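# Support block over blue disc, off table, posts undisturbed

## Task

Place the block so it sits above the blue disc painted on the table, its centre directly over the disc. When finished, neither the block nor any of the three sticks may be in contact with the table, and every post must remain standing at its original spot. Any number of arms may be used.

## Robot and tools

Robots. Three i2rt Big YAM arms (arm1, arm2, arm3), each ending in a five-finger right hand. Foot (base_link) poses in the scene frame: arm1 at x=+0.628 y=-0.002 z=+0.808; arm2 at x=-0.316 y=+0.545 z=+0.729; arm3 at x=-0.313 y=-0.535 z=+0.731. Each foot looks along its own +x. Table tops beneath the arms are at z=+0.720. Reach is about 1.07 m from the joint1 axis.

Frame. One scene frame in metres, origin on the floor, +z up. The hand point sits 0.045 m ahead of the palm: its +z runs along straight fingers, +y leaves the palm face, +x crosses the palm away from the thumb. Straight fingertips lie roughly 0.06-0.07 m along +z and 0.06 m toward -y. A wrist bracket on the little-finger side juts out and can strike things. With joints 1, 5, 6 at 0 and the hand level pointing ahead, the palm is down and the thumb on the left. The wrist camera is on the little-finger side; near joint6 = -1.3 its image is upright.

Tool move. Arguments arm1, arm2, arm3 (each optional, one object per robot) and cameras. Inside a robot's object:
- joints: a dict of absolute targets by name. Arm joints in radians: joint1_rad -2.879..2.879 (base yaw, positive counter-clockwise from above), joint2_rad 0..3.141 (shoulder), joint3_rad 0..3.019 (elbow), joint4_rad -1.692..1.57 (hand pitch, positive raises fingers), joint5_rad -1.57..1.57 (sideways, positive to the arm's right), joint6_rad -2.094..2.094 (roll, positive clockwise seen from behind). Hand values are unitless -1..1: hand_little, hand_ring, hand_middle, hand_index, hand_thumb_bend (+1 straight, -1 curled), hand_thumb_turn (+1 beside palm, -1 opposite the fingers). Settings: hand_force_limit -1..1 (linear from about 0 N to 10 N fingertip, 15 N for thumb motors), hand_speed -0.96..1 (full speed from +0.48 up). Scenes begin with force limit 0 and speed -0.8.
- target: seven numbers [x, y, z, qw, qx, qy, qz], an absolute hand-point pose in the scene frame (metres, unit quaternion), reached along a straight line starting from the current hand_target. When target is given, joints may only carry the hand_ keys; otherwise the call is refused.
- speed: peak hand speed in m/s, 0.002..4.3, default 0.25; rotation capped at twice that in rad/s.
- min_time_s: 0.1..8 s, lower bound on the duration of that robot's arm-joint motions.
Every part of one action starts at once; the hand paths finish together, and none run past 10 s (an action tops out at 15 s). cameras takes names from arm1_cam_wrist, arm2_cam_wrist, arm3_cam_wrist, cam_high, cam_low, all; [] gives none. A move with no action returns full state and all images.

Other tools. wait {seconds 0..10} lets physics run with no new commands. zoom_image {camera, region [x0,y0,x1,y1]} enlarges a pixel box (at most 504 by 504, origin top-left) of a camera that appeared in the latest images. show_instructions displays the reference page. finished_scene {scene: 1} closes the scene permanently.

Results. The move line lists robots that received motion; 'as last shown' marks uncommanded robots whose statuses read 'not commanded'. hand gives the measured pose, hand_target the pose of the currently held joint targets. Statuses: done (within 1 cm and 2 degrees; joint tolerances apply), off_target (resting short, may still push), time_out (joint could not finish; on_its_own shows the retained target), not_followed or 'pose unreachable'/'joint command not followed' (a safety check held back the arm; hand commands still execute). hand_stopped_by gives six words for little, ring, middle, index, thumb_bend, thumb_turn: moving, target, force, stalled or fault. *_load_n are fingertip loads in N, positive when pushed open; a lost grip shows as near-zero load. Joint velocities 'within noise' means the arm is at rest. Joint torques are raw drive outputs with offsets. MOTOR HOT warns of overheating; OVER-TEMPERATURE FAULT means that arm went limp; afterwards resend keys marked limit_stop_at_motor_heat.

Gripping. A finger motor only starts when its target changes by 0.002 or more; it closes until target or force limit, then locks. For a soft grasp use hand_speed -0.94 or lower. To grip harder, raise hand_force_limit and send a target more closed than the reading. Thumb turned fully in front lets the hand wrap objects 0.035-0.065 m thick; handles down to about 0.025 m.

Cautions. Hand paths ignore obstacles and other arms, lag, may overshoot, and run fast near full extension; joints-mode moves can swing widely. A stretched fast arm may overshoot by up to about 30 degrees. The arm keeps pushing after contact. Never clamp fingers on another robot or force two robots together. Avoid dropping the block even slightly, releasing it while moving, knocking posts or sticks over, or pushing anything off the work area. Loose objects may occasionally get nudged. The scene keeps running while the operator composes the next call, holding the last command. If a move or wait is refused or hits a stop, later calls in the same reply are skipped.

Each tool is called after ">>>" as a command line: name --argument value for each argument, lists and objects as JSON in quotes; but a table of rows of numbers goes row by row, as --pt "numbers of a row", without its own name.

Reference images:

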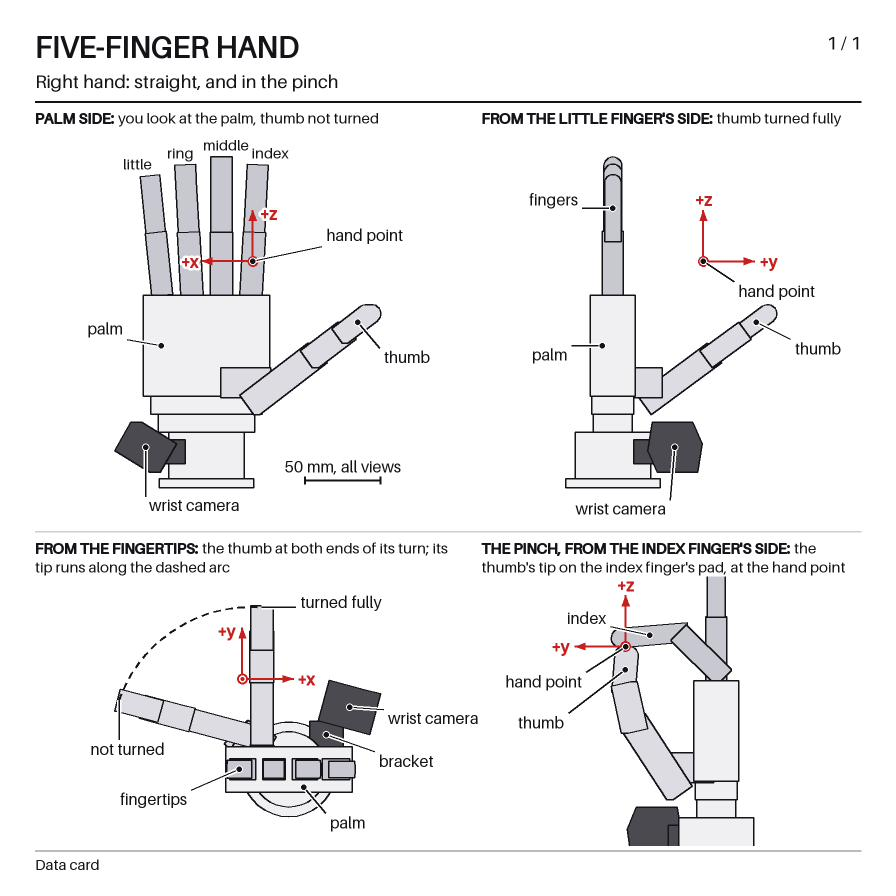

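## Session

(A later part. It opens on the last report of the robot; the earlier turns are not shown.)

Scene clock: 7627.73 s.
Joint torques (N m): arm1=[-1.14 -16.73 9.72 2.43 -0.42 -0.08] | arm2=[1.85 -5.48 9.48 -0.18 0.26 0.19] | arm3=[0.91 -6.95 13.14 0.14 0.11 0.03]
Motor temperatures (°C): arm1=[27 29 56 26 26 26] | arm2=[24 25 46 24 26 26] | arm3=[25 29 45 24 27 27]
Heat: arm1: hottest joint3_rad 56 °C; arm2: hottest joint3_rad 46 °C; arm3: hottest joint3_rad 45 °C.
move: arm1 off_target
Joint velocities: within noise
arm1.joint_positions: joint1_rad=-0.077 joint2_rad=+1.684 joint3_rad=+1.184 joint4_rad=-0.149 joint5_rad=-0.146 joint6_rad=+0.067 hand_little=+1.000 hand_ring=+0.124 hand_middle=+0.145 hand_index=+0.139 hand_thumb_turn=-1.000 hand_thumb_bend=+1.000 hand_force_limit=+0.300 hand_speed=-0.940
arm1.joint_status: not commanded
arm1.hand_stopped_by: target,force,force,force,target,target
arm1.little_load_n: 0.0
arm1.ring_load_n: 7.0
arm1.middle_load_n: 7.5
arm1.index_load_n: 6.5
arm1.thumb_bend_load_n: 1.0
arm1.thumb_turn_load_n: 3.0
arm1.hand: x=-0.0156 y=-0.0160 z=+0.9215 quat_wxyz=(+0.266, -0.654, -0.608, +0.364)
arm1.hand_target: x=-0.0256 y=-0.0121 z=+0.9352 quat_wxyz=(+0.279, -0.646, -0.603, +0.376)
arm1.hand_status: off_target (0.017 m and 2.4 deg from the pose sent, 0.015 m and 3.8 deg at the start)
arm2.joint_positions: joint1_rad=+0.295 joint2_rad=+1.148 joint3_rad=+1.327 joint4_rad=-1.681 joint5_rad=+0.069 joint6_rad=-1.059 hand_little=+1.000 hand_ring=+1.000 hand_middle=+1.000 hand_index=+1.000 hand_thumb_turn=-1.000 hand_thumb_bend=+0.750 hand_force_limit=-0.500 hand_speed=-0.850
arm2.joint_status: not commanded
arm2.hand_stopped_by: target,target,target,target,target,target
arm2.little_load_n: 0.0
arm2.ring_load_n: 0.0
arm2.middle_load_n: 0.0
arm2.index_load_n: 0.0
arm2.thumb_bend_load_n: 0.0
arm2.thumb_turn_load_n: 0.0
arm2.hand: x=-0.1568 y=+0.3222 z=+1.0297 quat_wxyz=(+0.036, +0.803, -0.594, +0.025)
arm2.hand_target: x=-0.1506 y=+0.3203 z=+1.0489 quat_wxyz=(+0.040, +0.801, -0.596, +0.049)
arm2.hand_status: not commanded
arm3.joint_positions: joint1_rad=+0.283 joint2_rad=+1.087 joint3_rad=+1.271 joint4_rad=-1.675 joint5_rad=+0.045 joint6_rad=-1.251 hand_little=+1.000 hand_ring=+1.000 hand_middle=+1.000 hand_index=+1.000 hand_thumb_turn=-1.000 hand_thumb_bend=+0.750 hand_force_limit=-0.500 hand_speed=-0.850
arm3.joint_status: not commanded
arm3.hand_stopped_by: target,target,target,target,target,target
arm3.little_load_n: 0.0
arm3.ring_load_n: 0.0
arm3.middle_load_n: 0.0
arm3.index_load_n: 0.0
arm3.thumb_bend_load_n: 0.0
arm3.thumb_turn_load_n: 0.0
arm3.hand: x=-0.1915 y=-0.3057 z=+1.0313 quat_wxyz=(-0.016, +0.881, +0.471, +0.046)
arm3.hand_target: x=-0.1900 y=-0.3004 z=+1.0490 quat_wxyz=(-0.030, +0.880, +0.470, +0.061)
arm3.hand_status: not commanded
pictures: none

>>> move --arm1 '{"target": [-0.0210, -0.0120, 0.9150, 0.2794, -0.6460, -0.6027, 0.3761], "speed": 0.04}' --cameras '["arm1_cam_wrist", "cam_low", "cam_high"]'

>>> zoom_image --camera "cam_low" --region '[390, 140, 510, 240]'

>>> zoom_image --camera "cam_high" --region '[410, 160, 500, 250]'

Scene clock: 7635.80 s.
Joint torques (N m): arm1=[-1.79 -15.91 9.14 2.32 -0.39 -0.01] | arm2=[1.55 -6.07 9.55 -0.2 0.3 0.2] | arm3=[0.44 -6.53 13.07 0.02 0.1 0.01]
Motor temperatures (°C): arm1=[27 29 53 27 26 26] | arm2=[24 25 46 24 26 26] | arm3=[25 29 45 24 27 27]
Heat: arm1: hottest joint3_rad 53 °C; arm2: hottest joint3_rad 46 °C; arm3: hottest joint3_rad 45 °C.
move: arm1 done
Joint velocities: within noise
arm1.joint_positions: joint1_rad=-0.077 joint2_rad=+1.690 joint3_rad=+1.151 joint4_rad=-0.092 joint5_rad=-0.147 joint6_rad=+0.065 hand_little=+1.000 hand_ring=+0.124 hand_middle=+0.145 hand_index=+0.139 hand_thumb_turn=-1.000 hand_thumb_bend=+1.000 hand_force_limit=+0.300 hand_speed=-0.940
arm1.joint_status: not commanded
arm1.hand_stopped_by: target,force,force,force,target,target
arm1.little_load_n: 0.0
arm1.ring_load_n: 7.0
arm1.middle_load_n: 7.5
arm1.index_load_n: 6.0
arm1.thumb_bend_load_n: 1.5
arm1.thumb_turn_load_n: 3.0
arm1.hand: x=-0.0140 y=-0.0161 z=+0.9105 quat_wxyz=(+0.271, -0.650, -0.606, +0.369)
arm1.hand_target: x=-0.0207 y=-0.0120 z=+0.9149 quat_wxyz=(+0.279, -0.646, -0.603, +0.376)
arm1.hand_status: done (0.009 m and 1.4 deg from the pose sent, 0.009 m and 2.4 deg at the start)
arm2, arm3: as last shown
pictures: arm1_cam_wrist, cam_high, cam_low

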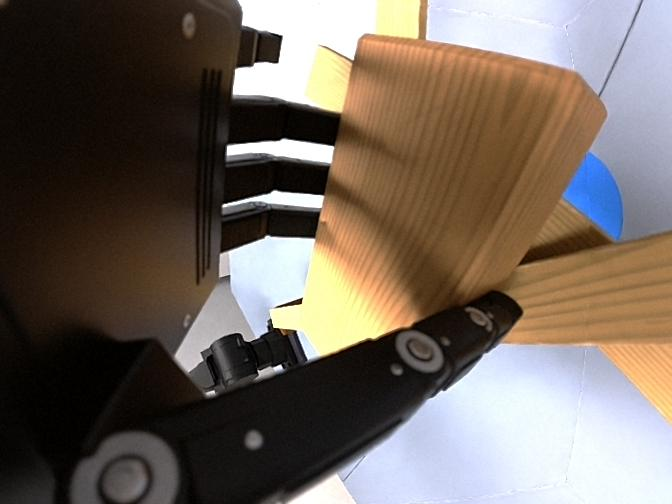

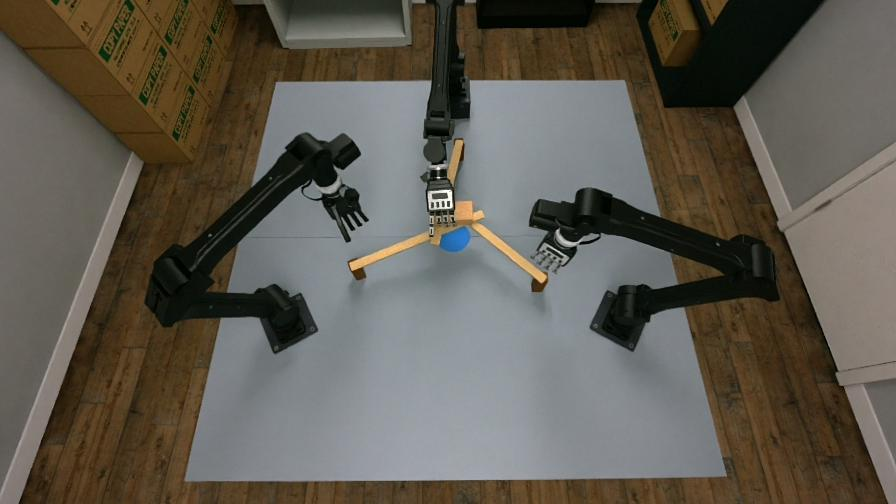

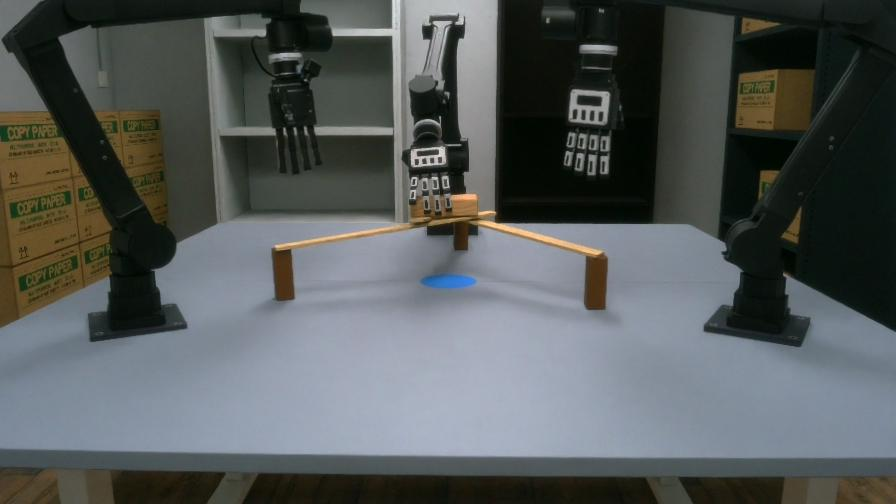

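Scaled by 4.200.

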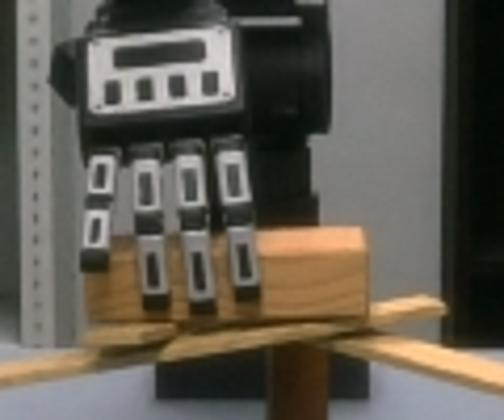

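Scaled by 5.600.

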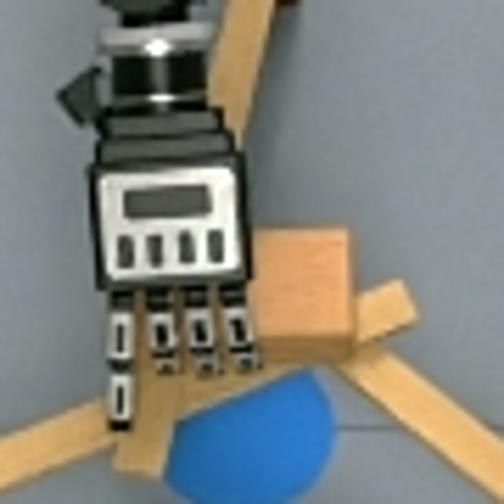

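>>> move --arm1 '{"target": [-0.0200, -0.0120, 0.9080, 0.2794, -0.6460, -0.6027, 0.3761], "speed": 0.02}' --cameras '["cam_low", "cam_high"]'

>>> zoom_image --camera "cam_low" --region '[390, 180, 510, 240]'

Scene clock: 7645.47 s.
Joint torques (N m): arm1=[-0.97 -14.86 8.85 2.04 -0.38 -0.04] | arm2=[1.73 -4.95 9.72 -0.18 0.27 0.2] | arm3=[0.15 -6.53 13.14 0.18 0.1 0]
Motor temperatures (°C): arm1=[27 30 51 27 26 26] | arm2=[24 25 46 24 26 26] | arm3=[25 29 45 24 27 27]
Heat: arm1: hottest joint3_rad 51 °C; arm2: hottest joint3_rad 46 °C; arm3: hottest joint3_rad 45 °C.
move: arm1 done
Joint velocities: within noise
arm1.joint_positions: joint1_rad=-0.078 joint2_rad=+1.691 joint3_rad=+1.143 joint4_rad=-0.070 joint5_rad=-0.147 joint6_rad=+0.065 hand_little=+1.000 hand_ring=+0.124 hand_middle=+0.145 hand_index=+0.139 hand_thumb_turn=-1.000 hand_thumb_bend=+1.000 hand_force_limit=+0.300 hand_speed=-0.940
arm1.joint_status: not commanded
arm1.hand_stopped_by: target,force,force,force,target,target
arm1.little_load_n: 0.0
arm1.ring_load_n: 6.5
arm1.middle_load_n: 7.0
arm1.index_load_n: 6.5
arm1.thumb_bend_load_n: 1.0
arm1.thumb_turn_load_n: 3.5
arm1.hand: x=-0.0150 y=-0.0158 z=+0.9100 quat_wxyz=(+0.276, -0.648, -0.605, +0.373)
arm1.hand_target: x=-0.0199 y=-0.0121 z=+0.9080 quat_wxyz=(+0.279, -0.646, -0.603, +0.376)
arm1.hand_status: done (0.007 m and 0.7 deg from the pose sent, 0.008 m and 1.4 deg at the start)
arm2, arm3: as last shown
arm3.thumb_bend_load_n: -0.5
pictures: cam_high, cam_low

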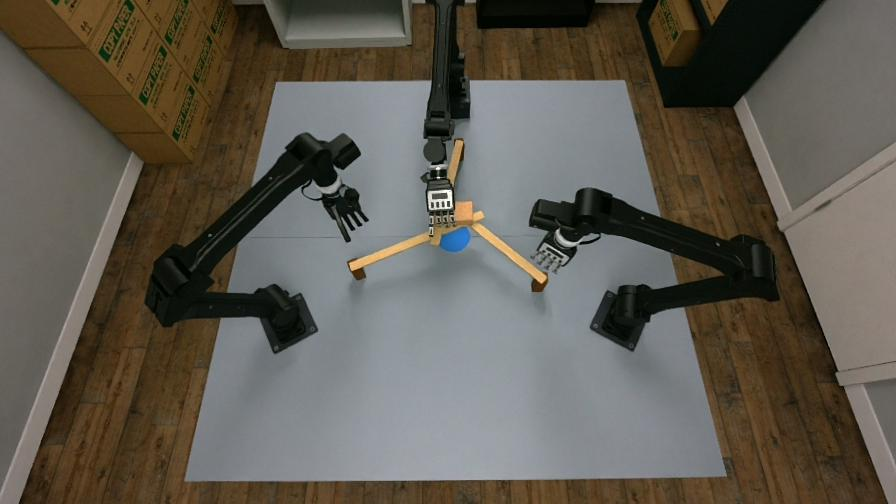

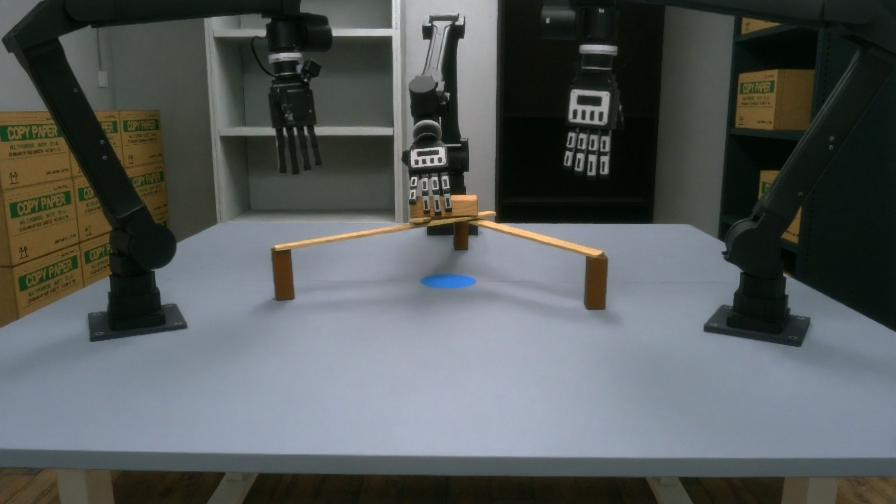

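Scaled by 4.200.

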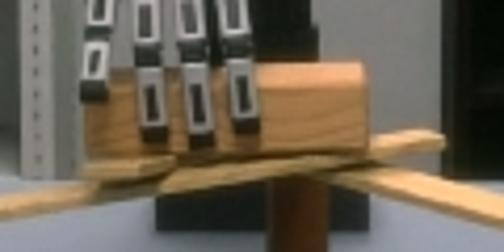

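>>> move --arm1 '{"target": [-0.0195, -0.0120, 0.9020, 0.2794, -0.6460, -0.6027, 0.3761], "speed": 0.02}' --cameras '["cam_low", "cam_high"]'

>>> zoom_image --camera "cam_low" --region '[390, 180, 510, 240]'

Scene clock: 7652.70 s.
Joint torques (N m): arm1=[-1.38 -14.51 8.73 1.89 -0.38 -0.01] | arm2=[1.67 -5.13 9.58 -0.28 0.32 0.22] | arm3=[0.15 -6.71 12.98 0.09 0.12 0.01]
Motor temperatures (°C): arm1=[27 30 50 27 26 26] | arm2=[24 25 46 24 26 26] | arm3=[25 29 45 24 27 27]
Heat: arm1: hottest joint3_rad 50 °C; arm2: hottest joint3_rad 46 °C; arm3: hottest joint3_rad 45 °C.
move: arm1 done
Joint velocities: within noise
arm1.joint_positions: joint1_rad=-0.078 joint2_rad=+1.693 joint3_rad=+1.139 joint4_rad=-0.051 joint5_rad=-0.148 joint6_rad=+0.065 hand_little=+1.000 hand_ring=+0.124 hand_middle=+0.145 hand_index=+0.139 hand_thumb_turn=-1.000 hand_thumb_bend=+1.000 hand_force_limit=+0.300 hand_speed=-0.940
arm1.joint_status: not commanded
arm1.hand_stopped_by: target,force,force,force,target,target
arm1.little_load_n: 0.0
arm1.ring_load_n: 6.5
arm1.middle_load_n: 7.5
arm1.index_load_n: 6.5
arm1.thumb_bend_load_n: 1.0
arm1.thumb_turn_load_n: 3.5
arm1.hand: x=-0.0168 y=-0.0156 z=+0.9097 quat_wxyz=(+0.279, -0.645, -0.603, +0.376)
arm1.hand_target: x=-0.0194 y=-0.0119 z=+0.9022 quat_wxyz=(+0.280, -0.646, -0.603, +0.376)
arm1.hand_status: done (0.009 m and 0.1 deg from the pose sent, 0.010 m and 0.7 deg at the start)
arm2, arm3: as last shown
arm2.ring_load_n: -0.5
arm3.thumb_bend_load_n: 0.0
pictures: cam_high, cam_low

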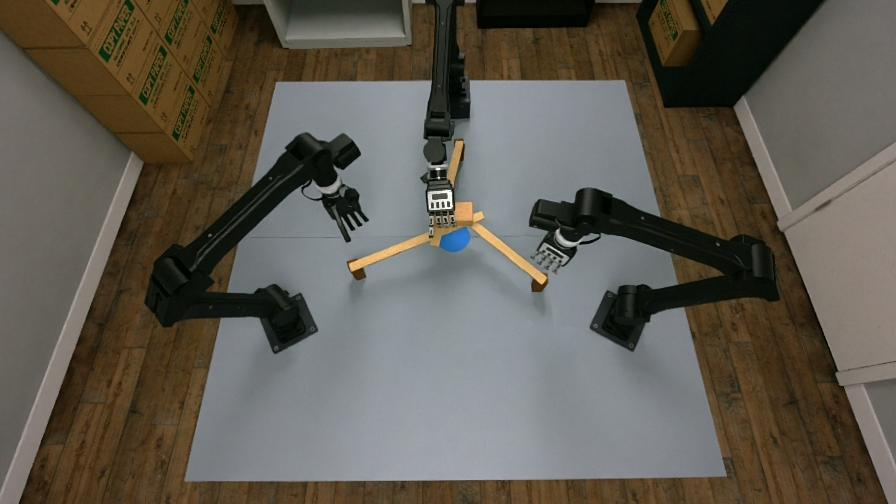

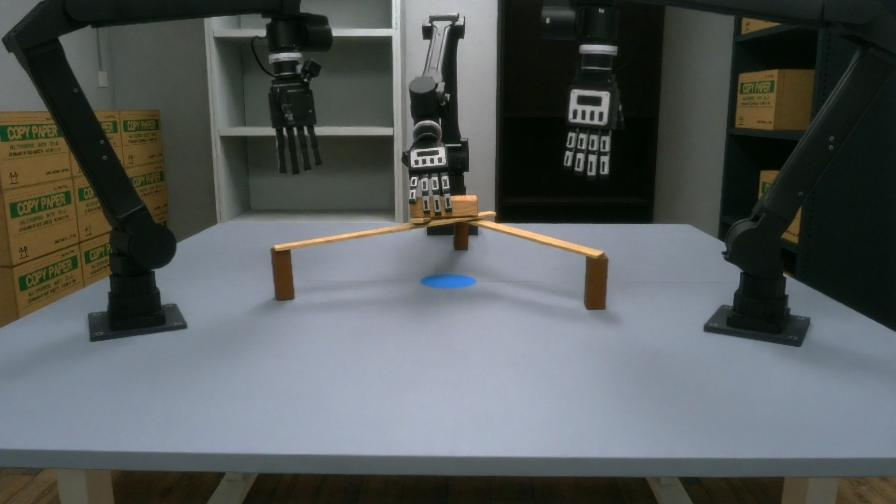

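Scaled by 4.200.

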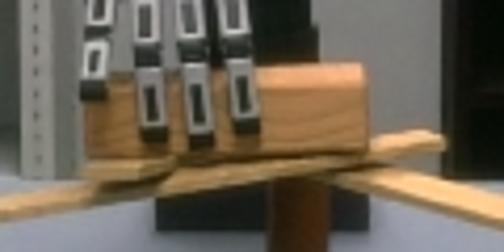

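>>> move --arm1 '{"target": [-0.0185, -0.0120, 0.8980, 0.2794, -0.6460, -0.6027, 0.3761], "speed": 0.02}' --cameras '["cam_low", "cam_high", "arm1_cam_wrist", "arm2_cam_wrist", "arm3_cam_wrist"]'

>>> zoom_image --camera "cam_low" --region '[390, 180, 510, 240]'

Scene clock: 7666.57 s.
Joint torques (N m): arm1=[-1.67 -14.39 8.32 2 -0.26 -0.06] | arm2=[1.55 -5.77 9.73 -0.25 0.28 0.18] | arm3=[0.38 -6.83 13.05 0.03 0.08 0.01]
Motor temperatures (°C): arm1=[27 30 48 27 26 26] | arm2=[24 25 46 24 26 26] | arm3=[25 29 45 24 27 27]
Heat: arm1: hottest joint3_rad 48 °C; arm2: hottest joint3_rad 46 °C; arm3: hottest joint3_rad 45 °C.
move: arm1 off_target
Joint velocities: within noise
arm1.joint_positions: joint1_rad=-0.079 joint2_rad=+1.693 joint3_rad=+1.133 joint4_rad=-0.038 joint5_rad=-0.149 joint6_rad=+0.065 hand_little=+1.000 hand_ring=+0.124 hand_middle=+0.145 hand_index=+0.139 hand_thumb_turn=-1.000 hand_thumb_bend=+1.000 hand_force_limit=+0.300 hand_speed=-0.940
arm1.joint_status: not commanded
arm1.hand_stopped_by: target,force,force,force,target,target
arm1.little_load_n: 0.0
arm1.ring_load_n: 6.5
arm1.middle_load_n: 7.0
arm1.index_load_n: 6.0
arm1.thumb_bend_load_n: 1.0
arm1.thumb_turn_load_n: 3.5
arm1.hand: x=-0.0173 y=-0.0155 z=+0.9092 quat_wxyz=(+0.282, -0.644, -0.602, +0.379)
arm1.hand_target: x=-0.0182 y=-0.0119 z=+0.8981 quat_wxyz=(+0.279, -0.646, -0.603, +0.376)
arm1.hand_status: off_target (0.012 m and 0.5 deg from the pose sent, 0.012 m and 0.1 deg at the start)
arm2, arm3: as last shown
arm2.ring_load_n: 0.0
pictures: arm1_cam_wrist, arm2_cam_wrist, arm3_cam_wrist, cam_high, cam_low

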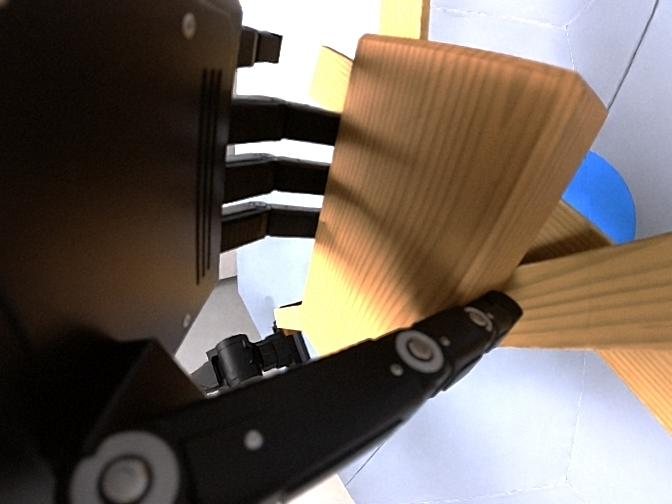

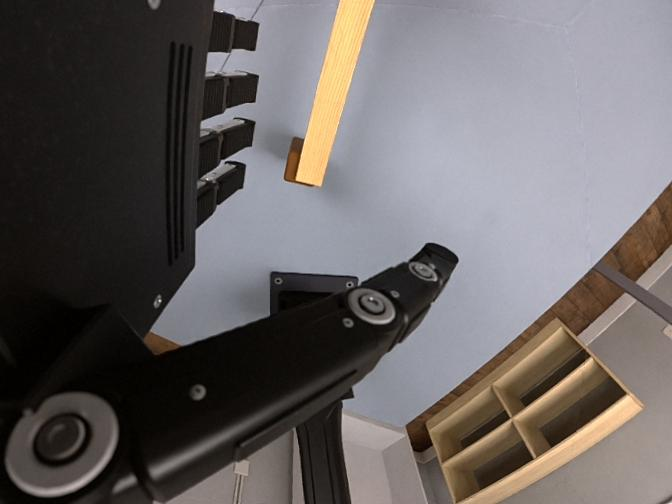

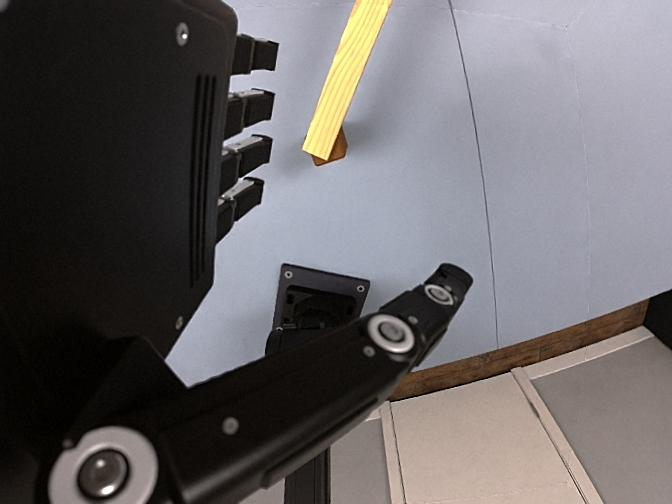

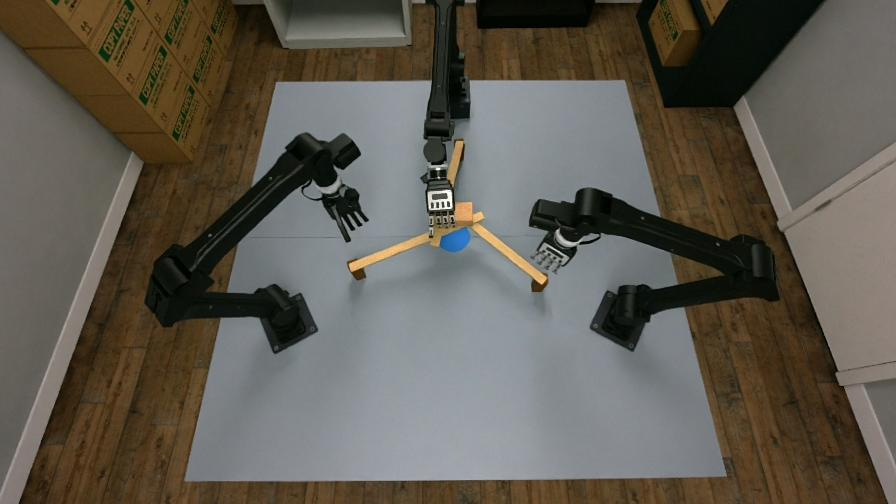

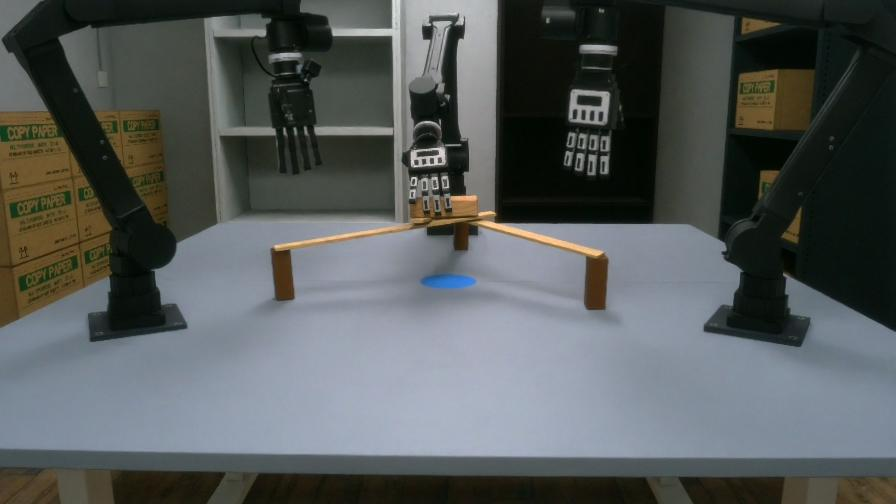

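Scaled by 4.200.

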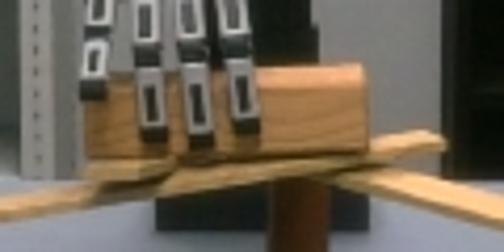

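>>> move --arm1 '{"target": [-0.0180, -0.0130, 0.9050, 0.2800, -0.6450, -0.6030, 0.3763], "speed": 0.02}'

>>> move --arm1 '{"joints": {"hand_speed": -0.96, "hand_index": 0.18, "hand_middle": 0.18, "hand_ring": 0.16}}' --cameras '["cam_low", "cam_high", "arm1_cam_wrist"]'

>>> zoom_image --camera "cam_low" --region '[390, 180, 510, 240]'

Scene clock: 7677.73 s.
Joint torques (N m): arm1=[-1.38 -14.86 8.75 1.35 -0.33 0.02] | arm2=[1.79 -5.66 9.63 -0.14 0.27 0.19] | arm3=[0.44 -7.06 13.09 0.28 0.1 0]
Motor temperatures (°C): arm1=[27 30 46 27 25 26] | arm2=[24 25 46 24 26 26] | arm3=[25 29 45 24 27 27]
Heat: arm1: hottest joint3_rad 46 °C; arm2: hottest joint3_rad 46 °C; arm3: hottest joint3_rad 45 °C.
move: arm1 done
Joint velocities: within noise
arm1.joint_positions: joint1_rad=-0.079 joint2_rad=+1.693 joint3_rad=+1.133 joint4_rad=-0.038 joint5_rad=-0.149 joint6_rad=+0.065 hand_little=+1.000 hand_ring=+0.124 hand_middle=+0.145 hand_index=+0.139 hand_thumb_turn=-1.000 hand_thumb_bend=+1.000 hand_force_limit=+0.300 hand_speed=-0.940
arm1.joint_status: not commanded
arm1.hand_stopped_by: target,force,force,force,target,target
arm1.little_load_n: 0.0
arm1.ring_load_n: 6.5
arm1.middle_load_n: 7.0
arm1.index_load_n: 6.0
arm1.thumb_bend_load_n: 1.0
arm1.thumb_turn_load_n: 3.5
arm1.hand: x=-0.0173 y=-0.0155 z=+0.9092 quat_wxyz=(+0.282, -0.644, -0.602, +0.379)
arm1.hand_target: x=-0.0180 y=-0.0129 z=+0.9050 quat_wxyz=(+0.280, -0.645, -0.603, +0.376)
arm1.hand_status: done (0.005 m and 0.4 deg from the pose sent, 0.005 m and 0.4 deg at the start)
arm2, arm3: as last shown
pictures: none

Scene clock: 7678.57 s.
Joint torques (N m): arm1=[-1.38 -15.44 8.79 1.72 -0.26 -0.03] | arm2=[1.55 -5.66 9.63 -0.2 0.3 0.21] | arm3=[-0.03 -6.71 13.14 0.12 0.12 0]
Motor temperatures (°C): arm1=[27 30 46 27 25 26] | arm2=[24 25 46 24 26 26] | arm3=[25 29 45 24 27 27]
Heat: arm1: hottest joint3_rad 46 °C; arm2: hottest joint3_rad 46 °C; arm3: hottest joint3_rad 45 °C.
move: arm1 done
Joint velocities: within noise
arm1.joint_positions: joint1_rad=-0.079 joint2_rad=+1.693 joint3_rad=+1.133 joint4_rad=-0.038 joint5_rad=-0.149 joint6_rad=+0.065 hand_little=+1.000 hand_ring=+0.160 hand_middle=+0.180 hand_index=+0.180 hand_thumb_turn=-1.000 hand_thumb_bend=+1.000 hand_force_limit=+0.300 hand_speed=-0.960
arm1.joint_status: all done
arm1.hand_stopped_by: target,target,target,target,target,target
arm1.little_load_n: 0.0
arm1.ring_load_n: 0.0
arm1.middle_load_n: 0.0
arm1.index_load_n: 0.0
arm1.thumb_bend_load_n: 0.0
arm1.thumb_turn_load_n: 0.0
arm1.hand: x=-0.0173 y=-0.0155 z=+0.9092 quat_wxyz=(+0.282, -0.644, -0.602, +0.379)
arm1.hand_target: x=-0.0180 y=-0.0129 z=+0.9050 quat_wxyz=(+0.280, -0.645, -0.603, +0.376)
arm1.hand_status: not commanded
arm2, arm3: as last shown
arm2.thumb_bend_load_n: -0.5
pictures: arm1_cam_wrist, cam_high, cam_low

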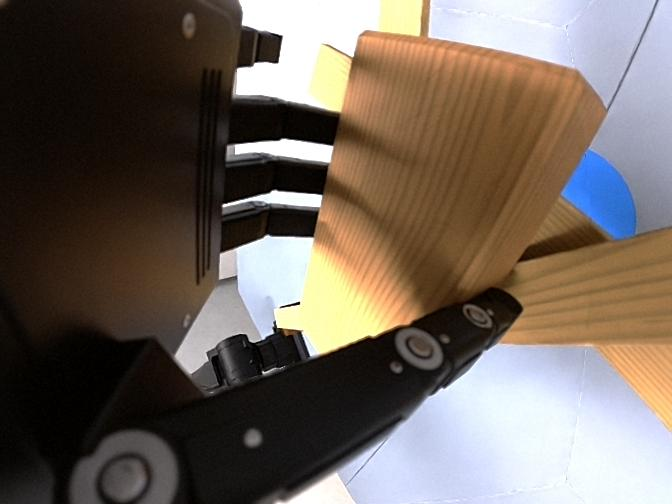

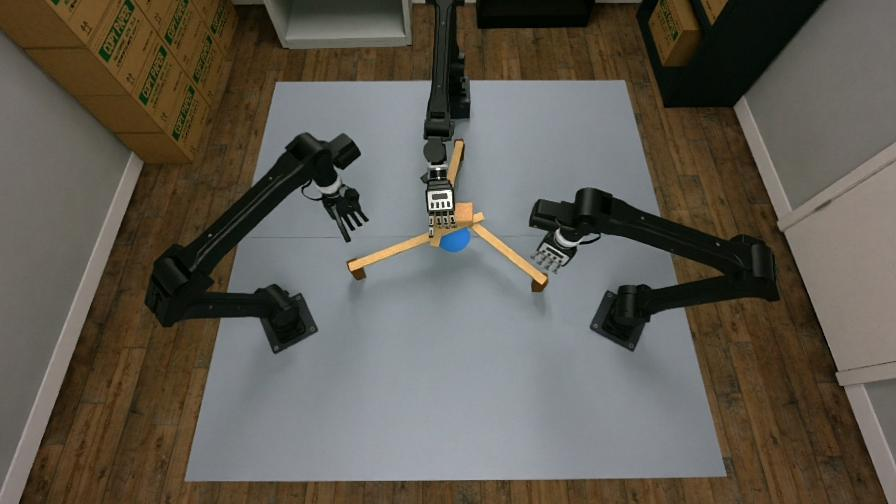

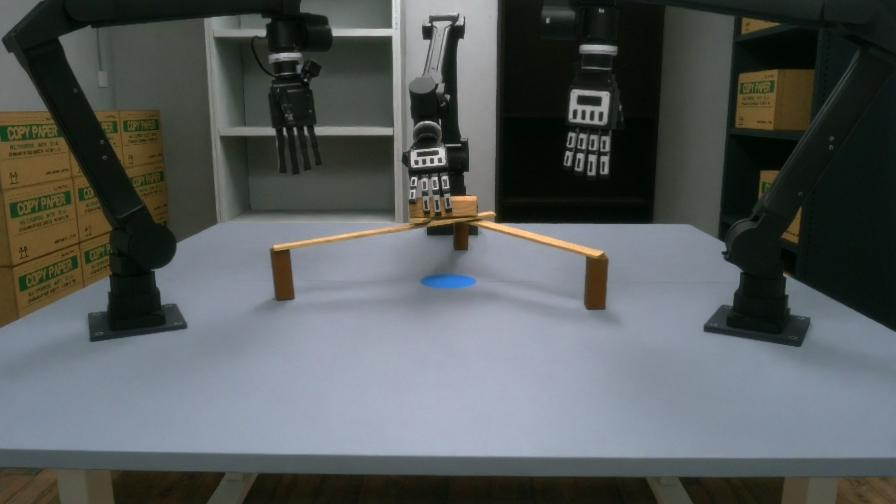

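Scaled by 4.200.

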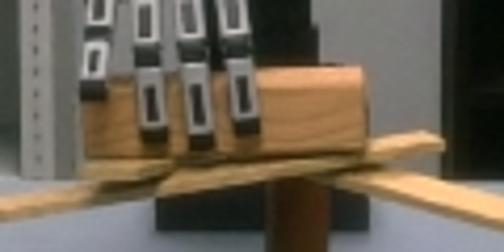

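>>> zoom_image --camera "cam_low" --region '[250, 200, 450, 320]'

>>> zoom_image --camera "cam_low" --region '[430, 200, 630, 320]'

>>> zoom_image --camera "cam_high" --region '[335, 230, 415, 290]'

>>> zoom_image --camera "cam_high" --region '[490, 230, 570, 300]'

Scaled by 2.520.

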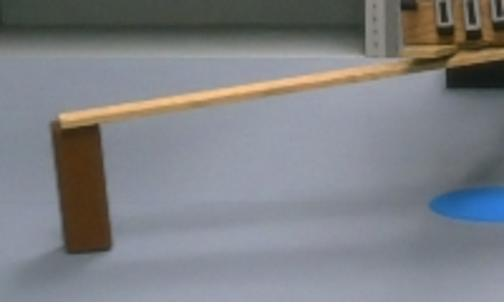

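Scaled by 2.520.

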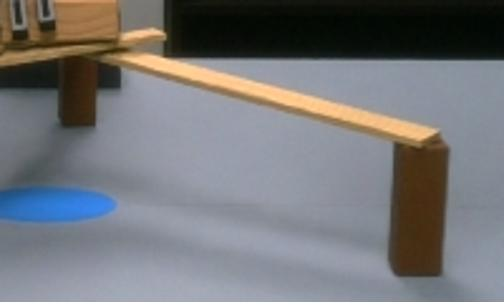

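Scaled by 6.300.

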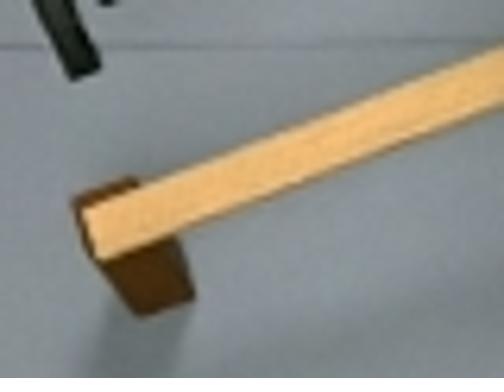

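Scaled by 6.300.

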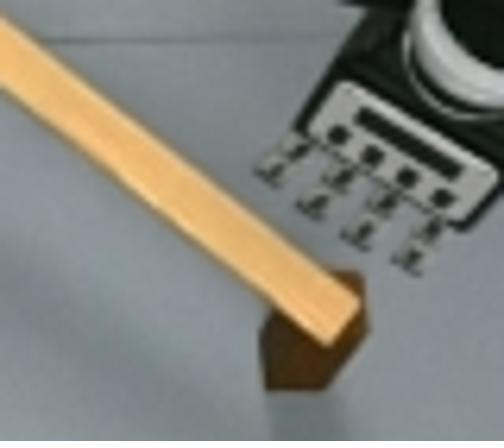

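>>> move --arm1 '{"joints": {"hand_speed": -0.85, "hand_index": 1.0, "hand_middle": 1.0, "hand_ring": 1.0}}' --cameras '["cam_low", "cam_high", "arm1_cam_wrist"]'

>>> zoom_image --camera "cam_low" --region '[390, 180, 510, 240]'

>>> zoom_image --camera "cam_high" --region '[400, 180, 510, 260]'

Scene clock: 7718.40 s.
Joint torques (N m): arm1=[-1.32 -15.27 8.65 1.33 -0.3 -0.03] | arm2=[1.61 -5.95 9.66 -0.32 0.32 0.22] | arm3=[0.38 -6.59 13.19 0.1 0.1 0]
Motor temperatures (°C): arm1=[27 30 44 26 25 26] | arm2=[24 25 46 24 26 26] | arm3=[25 29 45 24 27 27]
Heat: arm1: hottest joint3_rad 44 °C; arm2: hottest joint3_rad 46 °C; arm3: hottest joint3_rad 45 °C.
move: arm1 done
Joint velocities: within noise
arm1.joint_positions: joint1_rad=-0.079 joint2_rad=+1.693 joint3_rad=+1.133 joint4_rad=-0.038 joint5_rad=-0.149 joint6_rad=+0.065 hand_little=+1.000 hand_ring=+1.000 hand_middle=+1.000 hand_index=+1.000 hand_thumb_turn=-1.000 hand_thumb_bend=+1.000 hand_force_limit=+0.300 hand_speed=-0.850
arm1.joint_status: all done
arm1.hand_stopped_by: target,target,target,target,target,target
arm1.little_load_n: 0.0
arm1.ring_load_n: 0.0
arm1.middle_load_n: 0.0
arm1.index_load_n: 0.0
arm1.thumb_bend_load_n: 0.0
arm1.thumb_turn_load_n: 0.0
arm1.hand: x=-0.0173 y=-0.0155 z=+0.9092 quat_wxyz=(+0.282, -0.644, -0.602, +0.379)
arm1.hand_target: x=-0.0180 y=-0.0129 z=+0.9050 quat_wxyz=(+0.280, -0.645, -0.603, +0.376)
arm1.hand_status: not commanded
arm2, arm3: as last shown
arm2.thumb_bend_load_n: 0.0
arm3.thumb_bend_load_n: -0.5
pictures: arm1_cam_wrist, cam_high, cam_low

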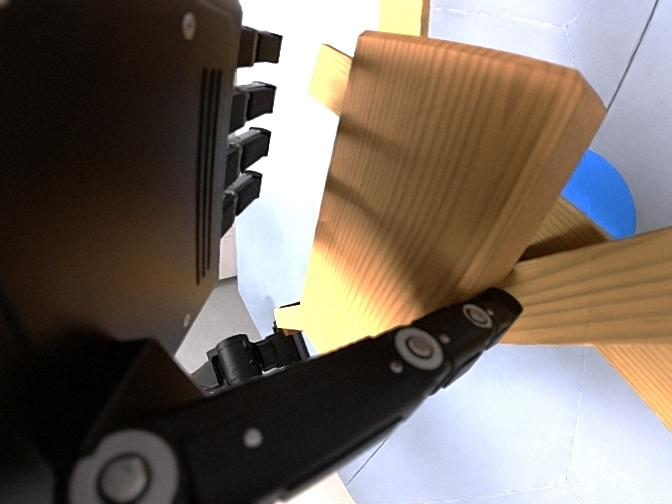

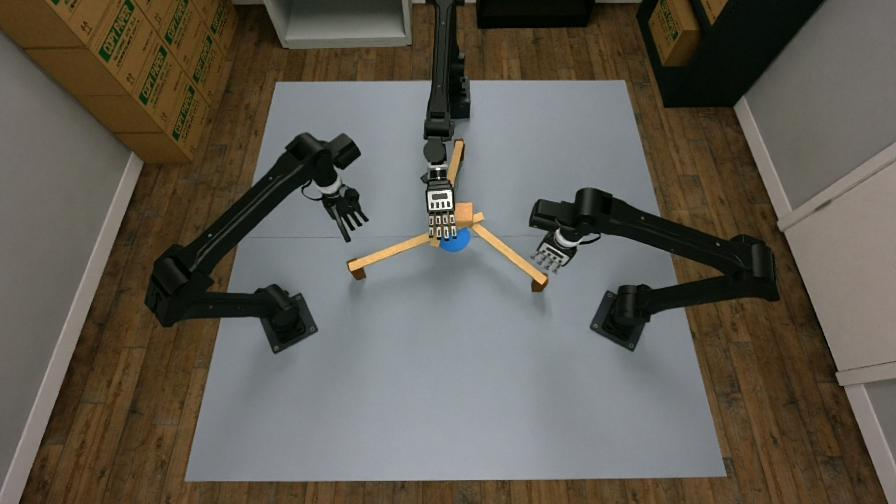

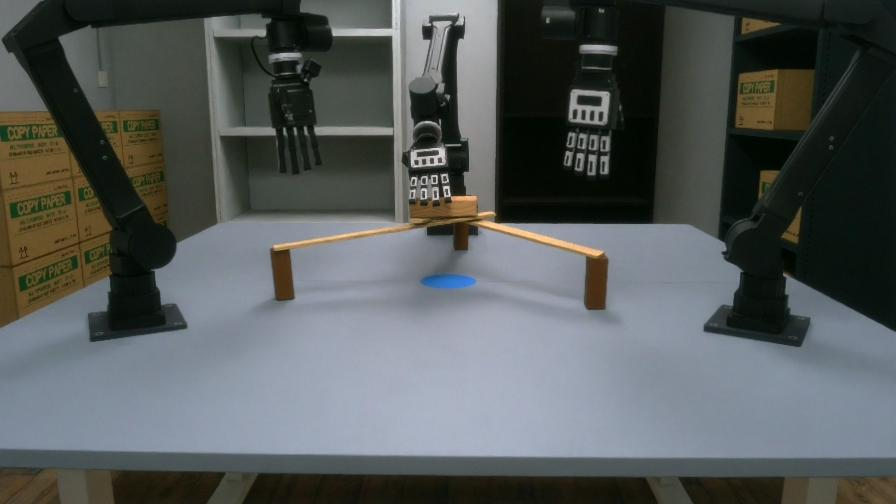

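Scaled by 4.200.

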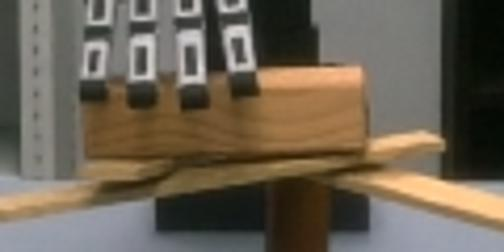

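Scaled by 4.582.

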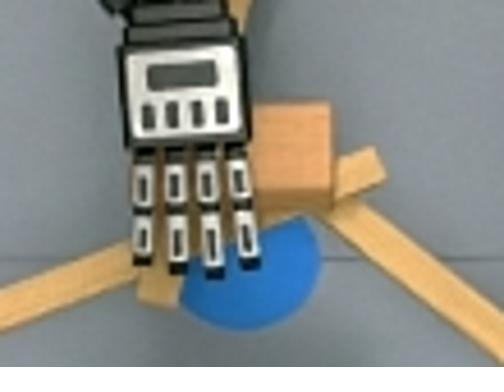

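>>> move --arm1 '{"target": [-0.0160, -0.0130, 0.9600, 0.2800, -0.6450, -0.6030, 0.3763], "speed": 0.05}' --cameras '["cam_low", "cam_high", "arm1_cam_wrist"]'

>>> zoom_image --camera "cam_low" --region '[390, 160, 510, 240]'

Scene clock: 7724.10 s.
Joint torques (N m): arm1=[-1.32 -16.73 12.22 1.21 -0.23 -0.02] | arm2=[1.79 -5.13 9.55 -0.29 0.28 0.19] | arm3=[0.26 -7.3 12.96 0.16 0.1 -0.01]
Motor temperatures (°C): arm1=[27 30 44 26 25 26] | arm2=[24 25 46 24 26 26] | arm3=[25 29 45 24 27 27]
Heat: arm1: hottest joint3_rad 44 °C; arm2: hottest joint3_rad 46 °C; arm3: hottest joint3_rad 45 °C.
move: arm1 off_target
Joint velocities: within noise
arm1.joint_positions: joint1_rad=-0.079 joint2_rad=+1.639 joint3_rad=+1.153 joint4_rad=-0.174 joint5_rad=-0.149 joint6_rad=+0.065 hand_little=+1.000 hand_ring=+1.000 hand_middle=+1.000 hand_index=+1.000 hand_thumb_turn=-1.000 hand_thumb_bend=+1.000 hand_force_limit=+0.300 hand_speed=-0.850
arm1.joint_status: not commanded
arm1.hand_stopped_by: target,target,target,target,target,target
arm1.little_load_n: 0.0
arm1.ring_load_n: 0.0
arm1.middle_load_n: 0.0
arm1.index_load_n: 0.0
arm1.thumb_bend_load_n: 0.0
arm1.thumb_turn_load_n: 0.0
arm1.hand: x=+0.0010 y=-0.0166 z=+0.9284 quat_wxyz=(+0.261, -0.656, -0.610, +0.360)
arm1.hand_target: x=-0.0146 y=-0.0130 z=+0.9601 quat_wxyz=(+0.280, -0.645, -0.603, +0.376)
arm1.hand_status: off_target (0.036 m and 3.2 deg from the pose sent, 0.051 m and 0.4 deg at the start)
arm2.joint_positions: joint1_rad=+0.295 joint2_rad=+1.148 joint3_rad=+1.327 joint4_rad=-1.681 joint5_rad=+0.069 joint6_rad=-1.059 hand_little=+1.000 hand_ring=+1.000 hand_middle=+1.000 hand_index=+1.000 hand_thumb_turn=-1.000 hand_thumb_bend=+0.750 hand_force_limit=-0.500 hand_speed=-0.850
arm2.joint_status: not commanded
arm2.hand_stopped_by: target,target,target,target,target,target
arm2.little_load_n: 0.0
arm2.ring_load_n: 0.0
arm2.middle_load_n: 0.0
arm2.index_load_n: 0.0
arm2.thumb_bend_load_n: 0.0
arm2.thumb_turn_load_n: 0.0
arm2.hand: x=-0.1568 y=+0.3222 z=+1.0297 quat_wxyz=(+0.036, +0.803, -0.594, +0.025)
arm2.hand_target: x=-0.1506 y=+0.3203 z=+1.0489 quat_wxyz=(+0.040, +0.801, -0.596, +0.049)
arm2.hand_status: not commanded
arm3.joint_positions: joint1_rad=+0.283 joint2_rad=+1.087 joint3_rad=+1.271 joint4_rad=-1.675 joint5_rad=+0.045 joint6_rad=-1.251 hand_little=+1.000 hand_ring=+1.000 hand_middle=+1.000 hand_index=+1.000 hand_thumb_turn=-1.000 hand_thumb_bend=+0.750 hand_force_limit=-0.500 hand_speed=-0.850
arm3.joint_status: not commanded
arm3.hand_stopped_by: target,target,target,target,target,target
arm3.little_load_n: 0.0
arm3.ring_load_n: 0.0
arm3.middle_load_n: 0.0
arm3.index_load_n: 0.0
arm3.thumb_bend_load_n: 0.0
arm3.thumb_turn_load_n: -0.5
arm3.hand: x=-0.1915 y=-0.3057 z=+1.0313 quat_wxyz=(-0.016, +0.881, +0.471, +0.046)
arm3.hand_target: x=-0.1900 y=-0.3004 z=+1.0490 quat_wxyz=(-0.030, +0.880, +0.470, +0.061)
arm3.hand_status: not commanded
pictures: arm1_cam_wrist, cam_high, cam_low

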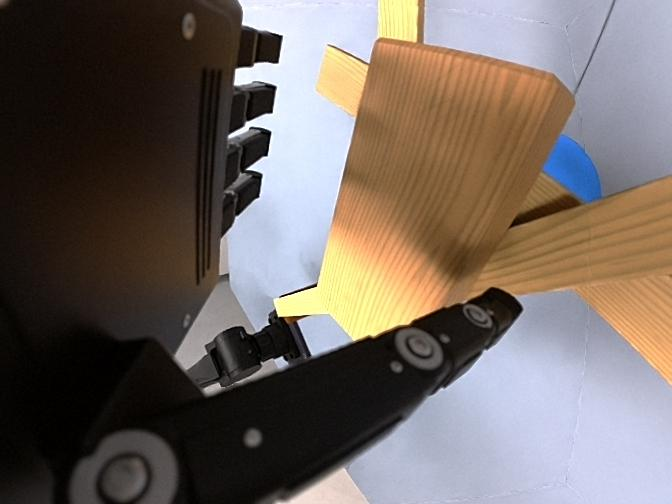

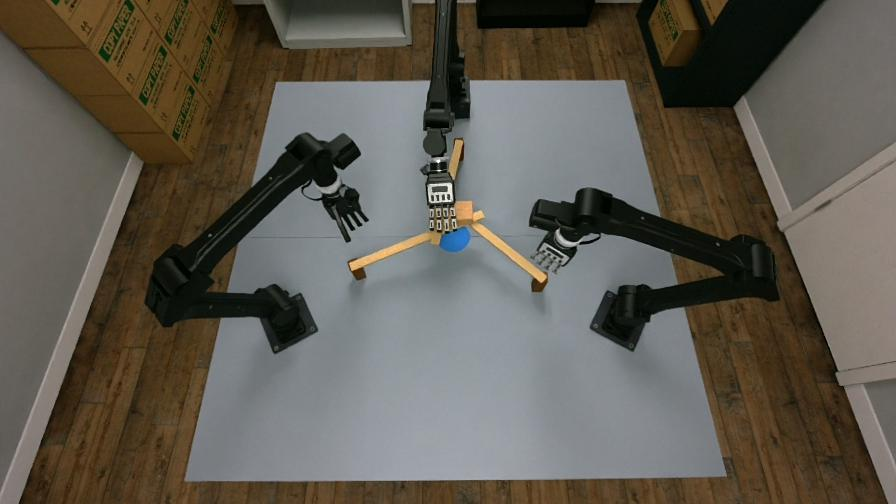

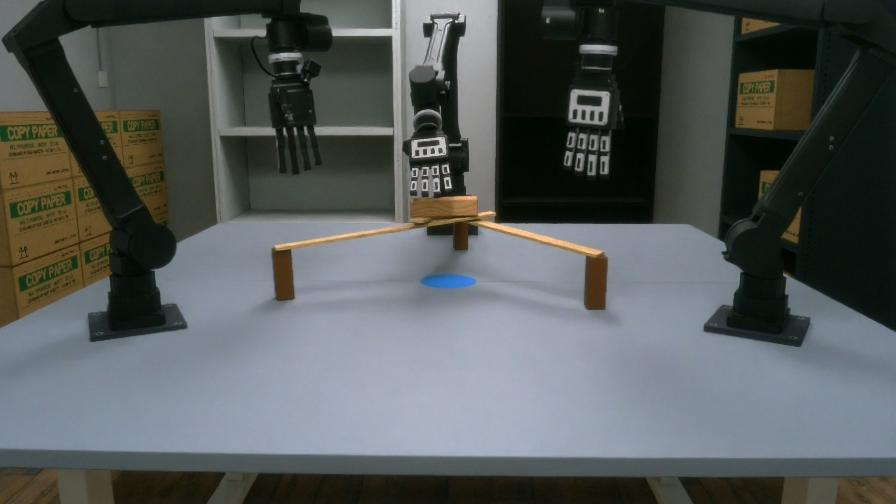

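Scaled by 4.200.

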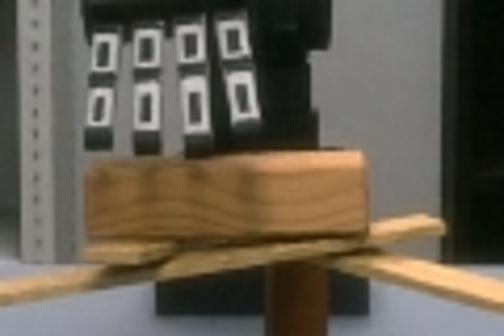

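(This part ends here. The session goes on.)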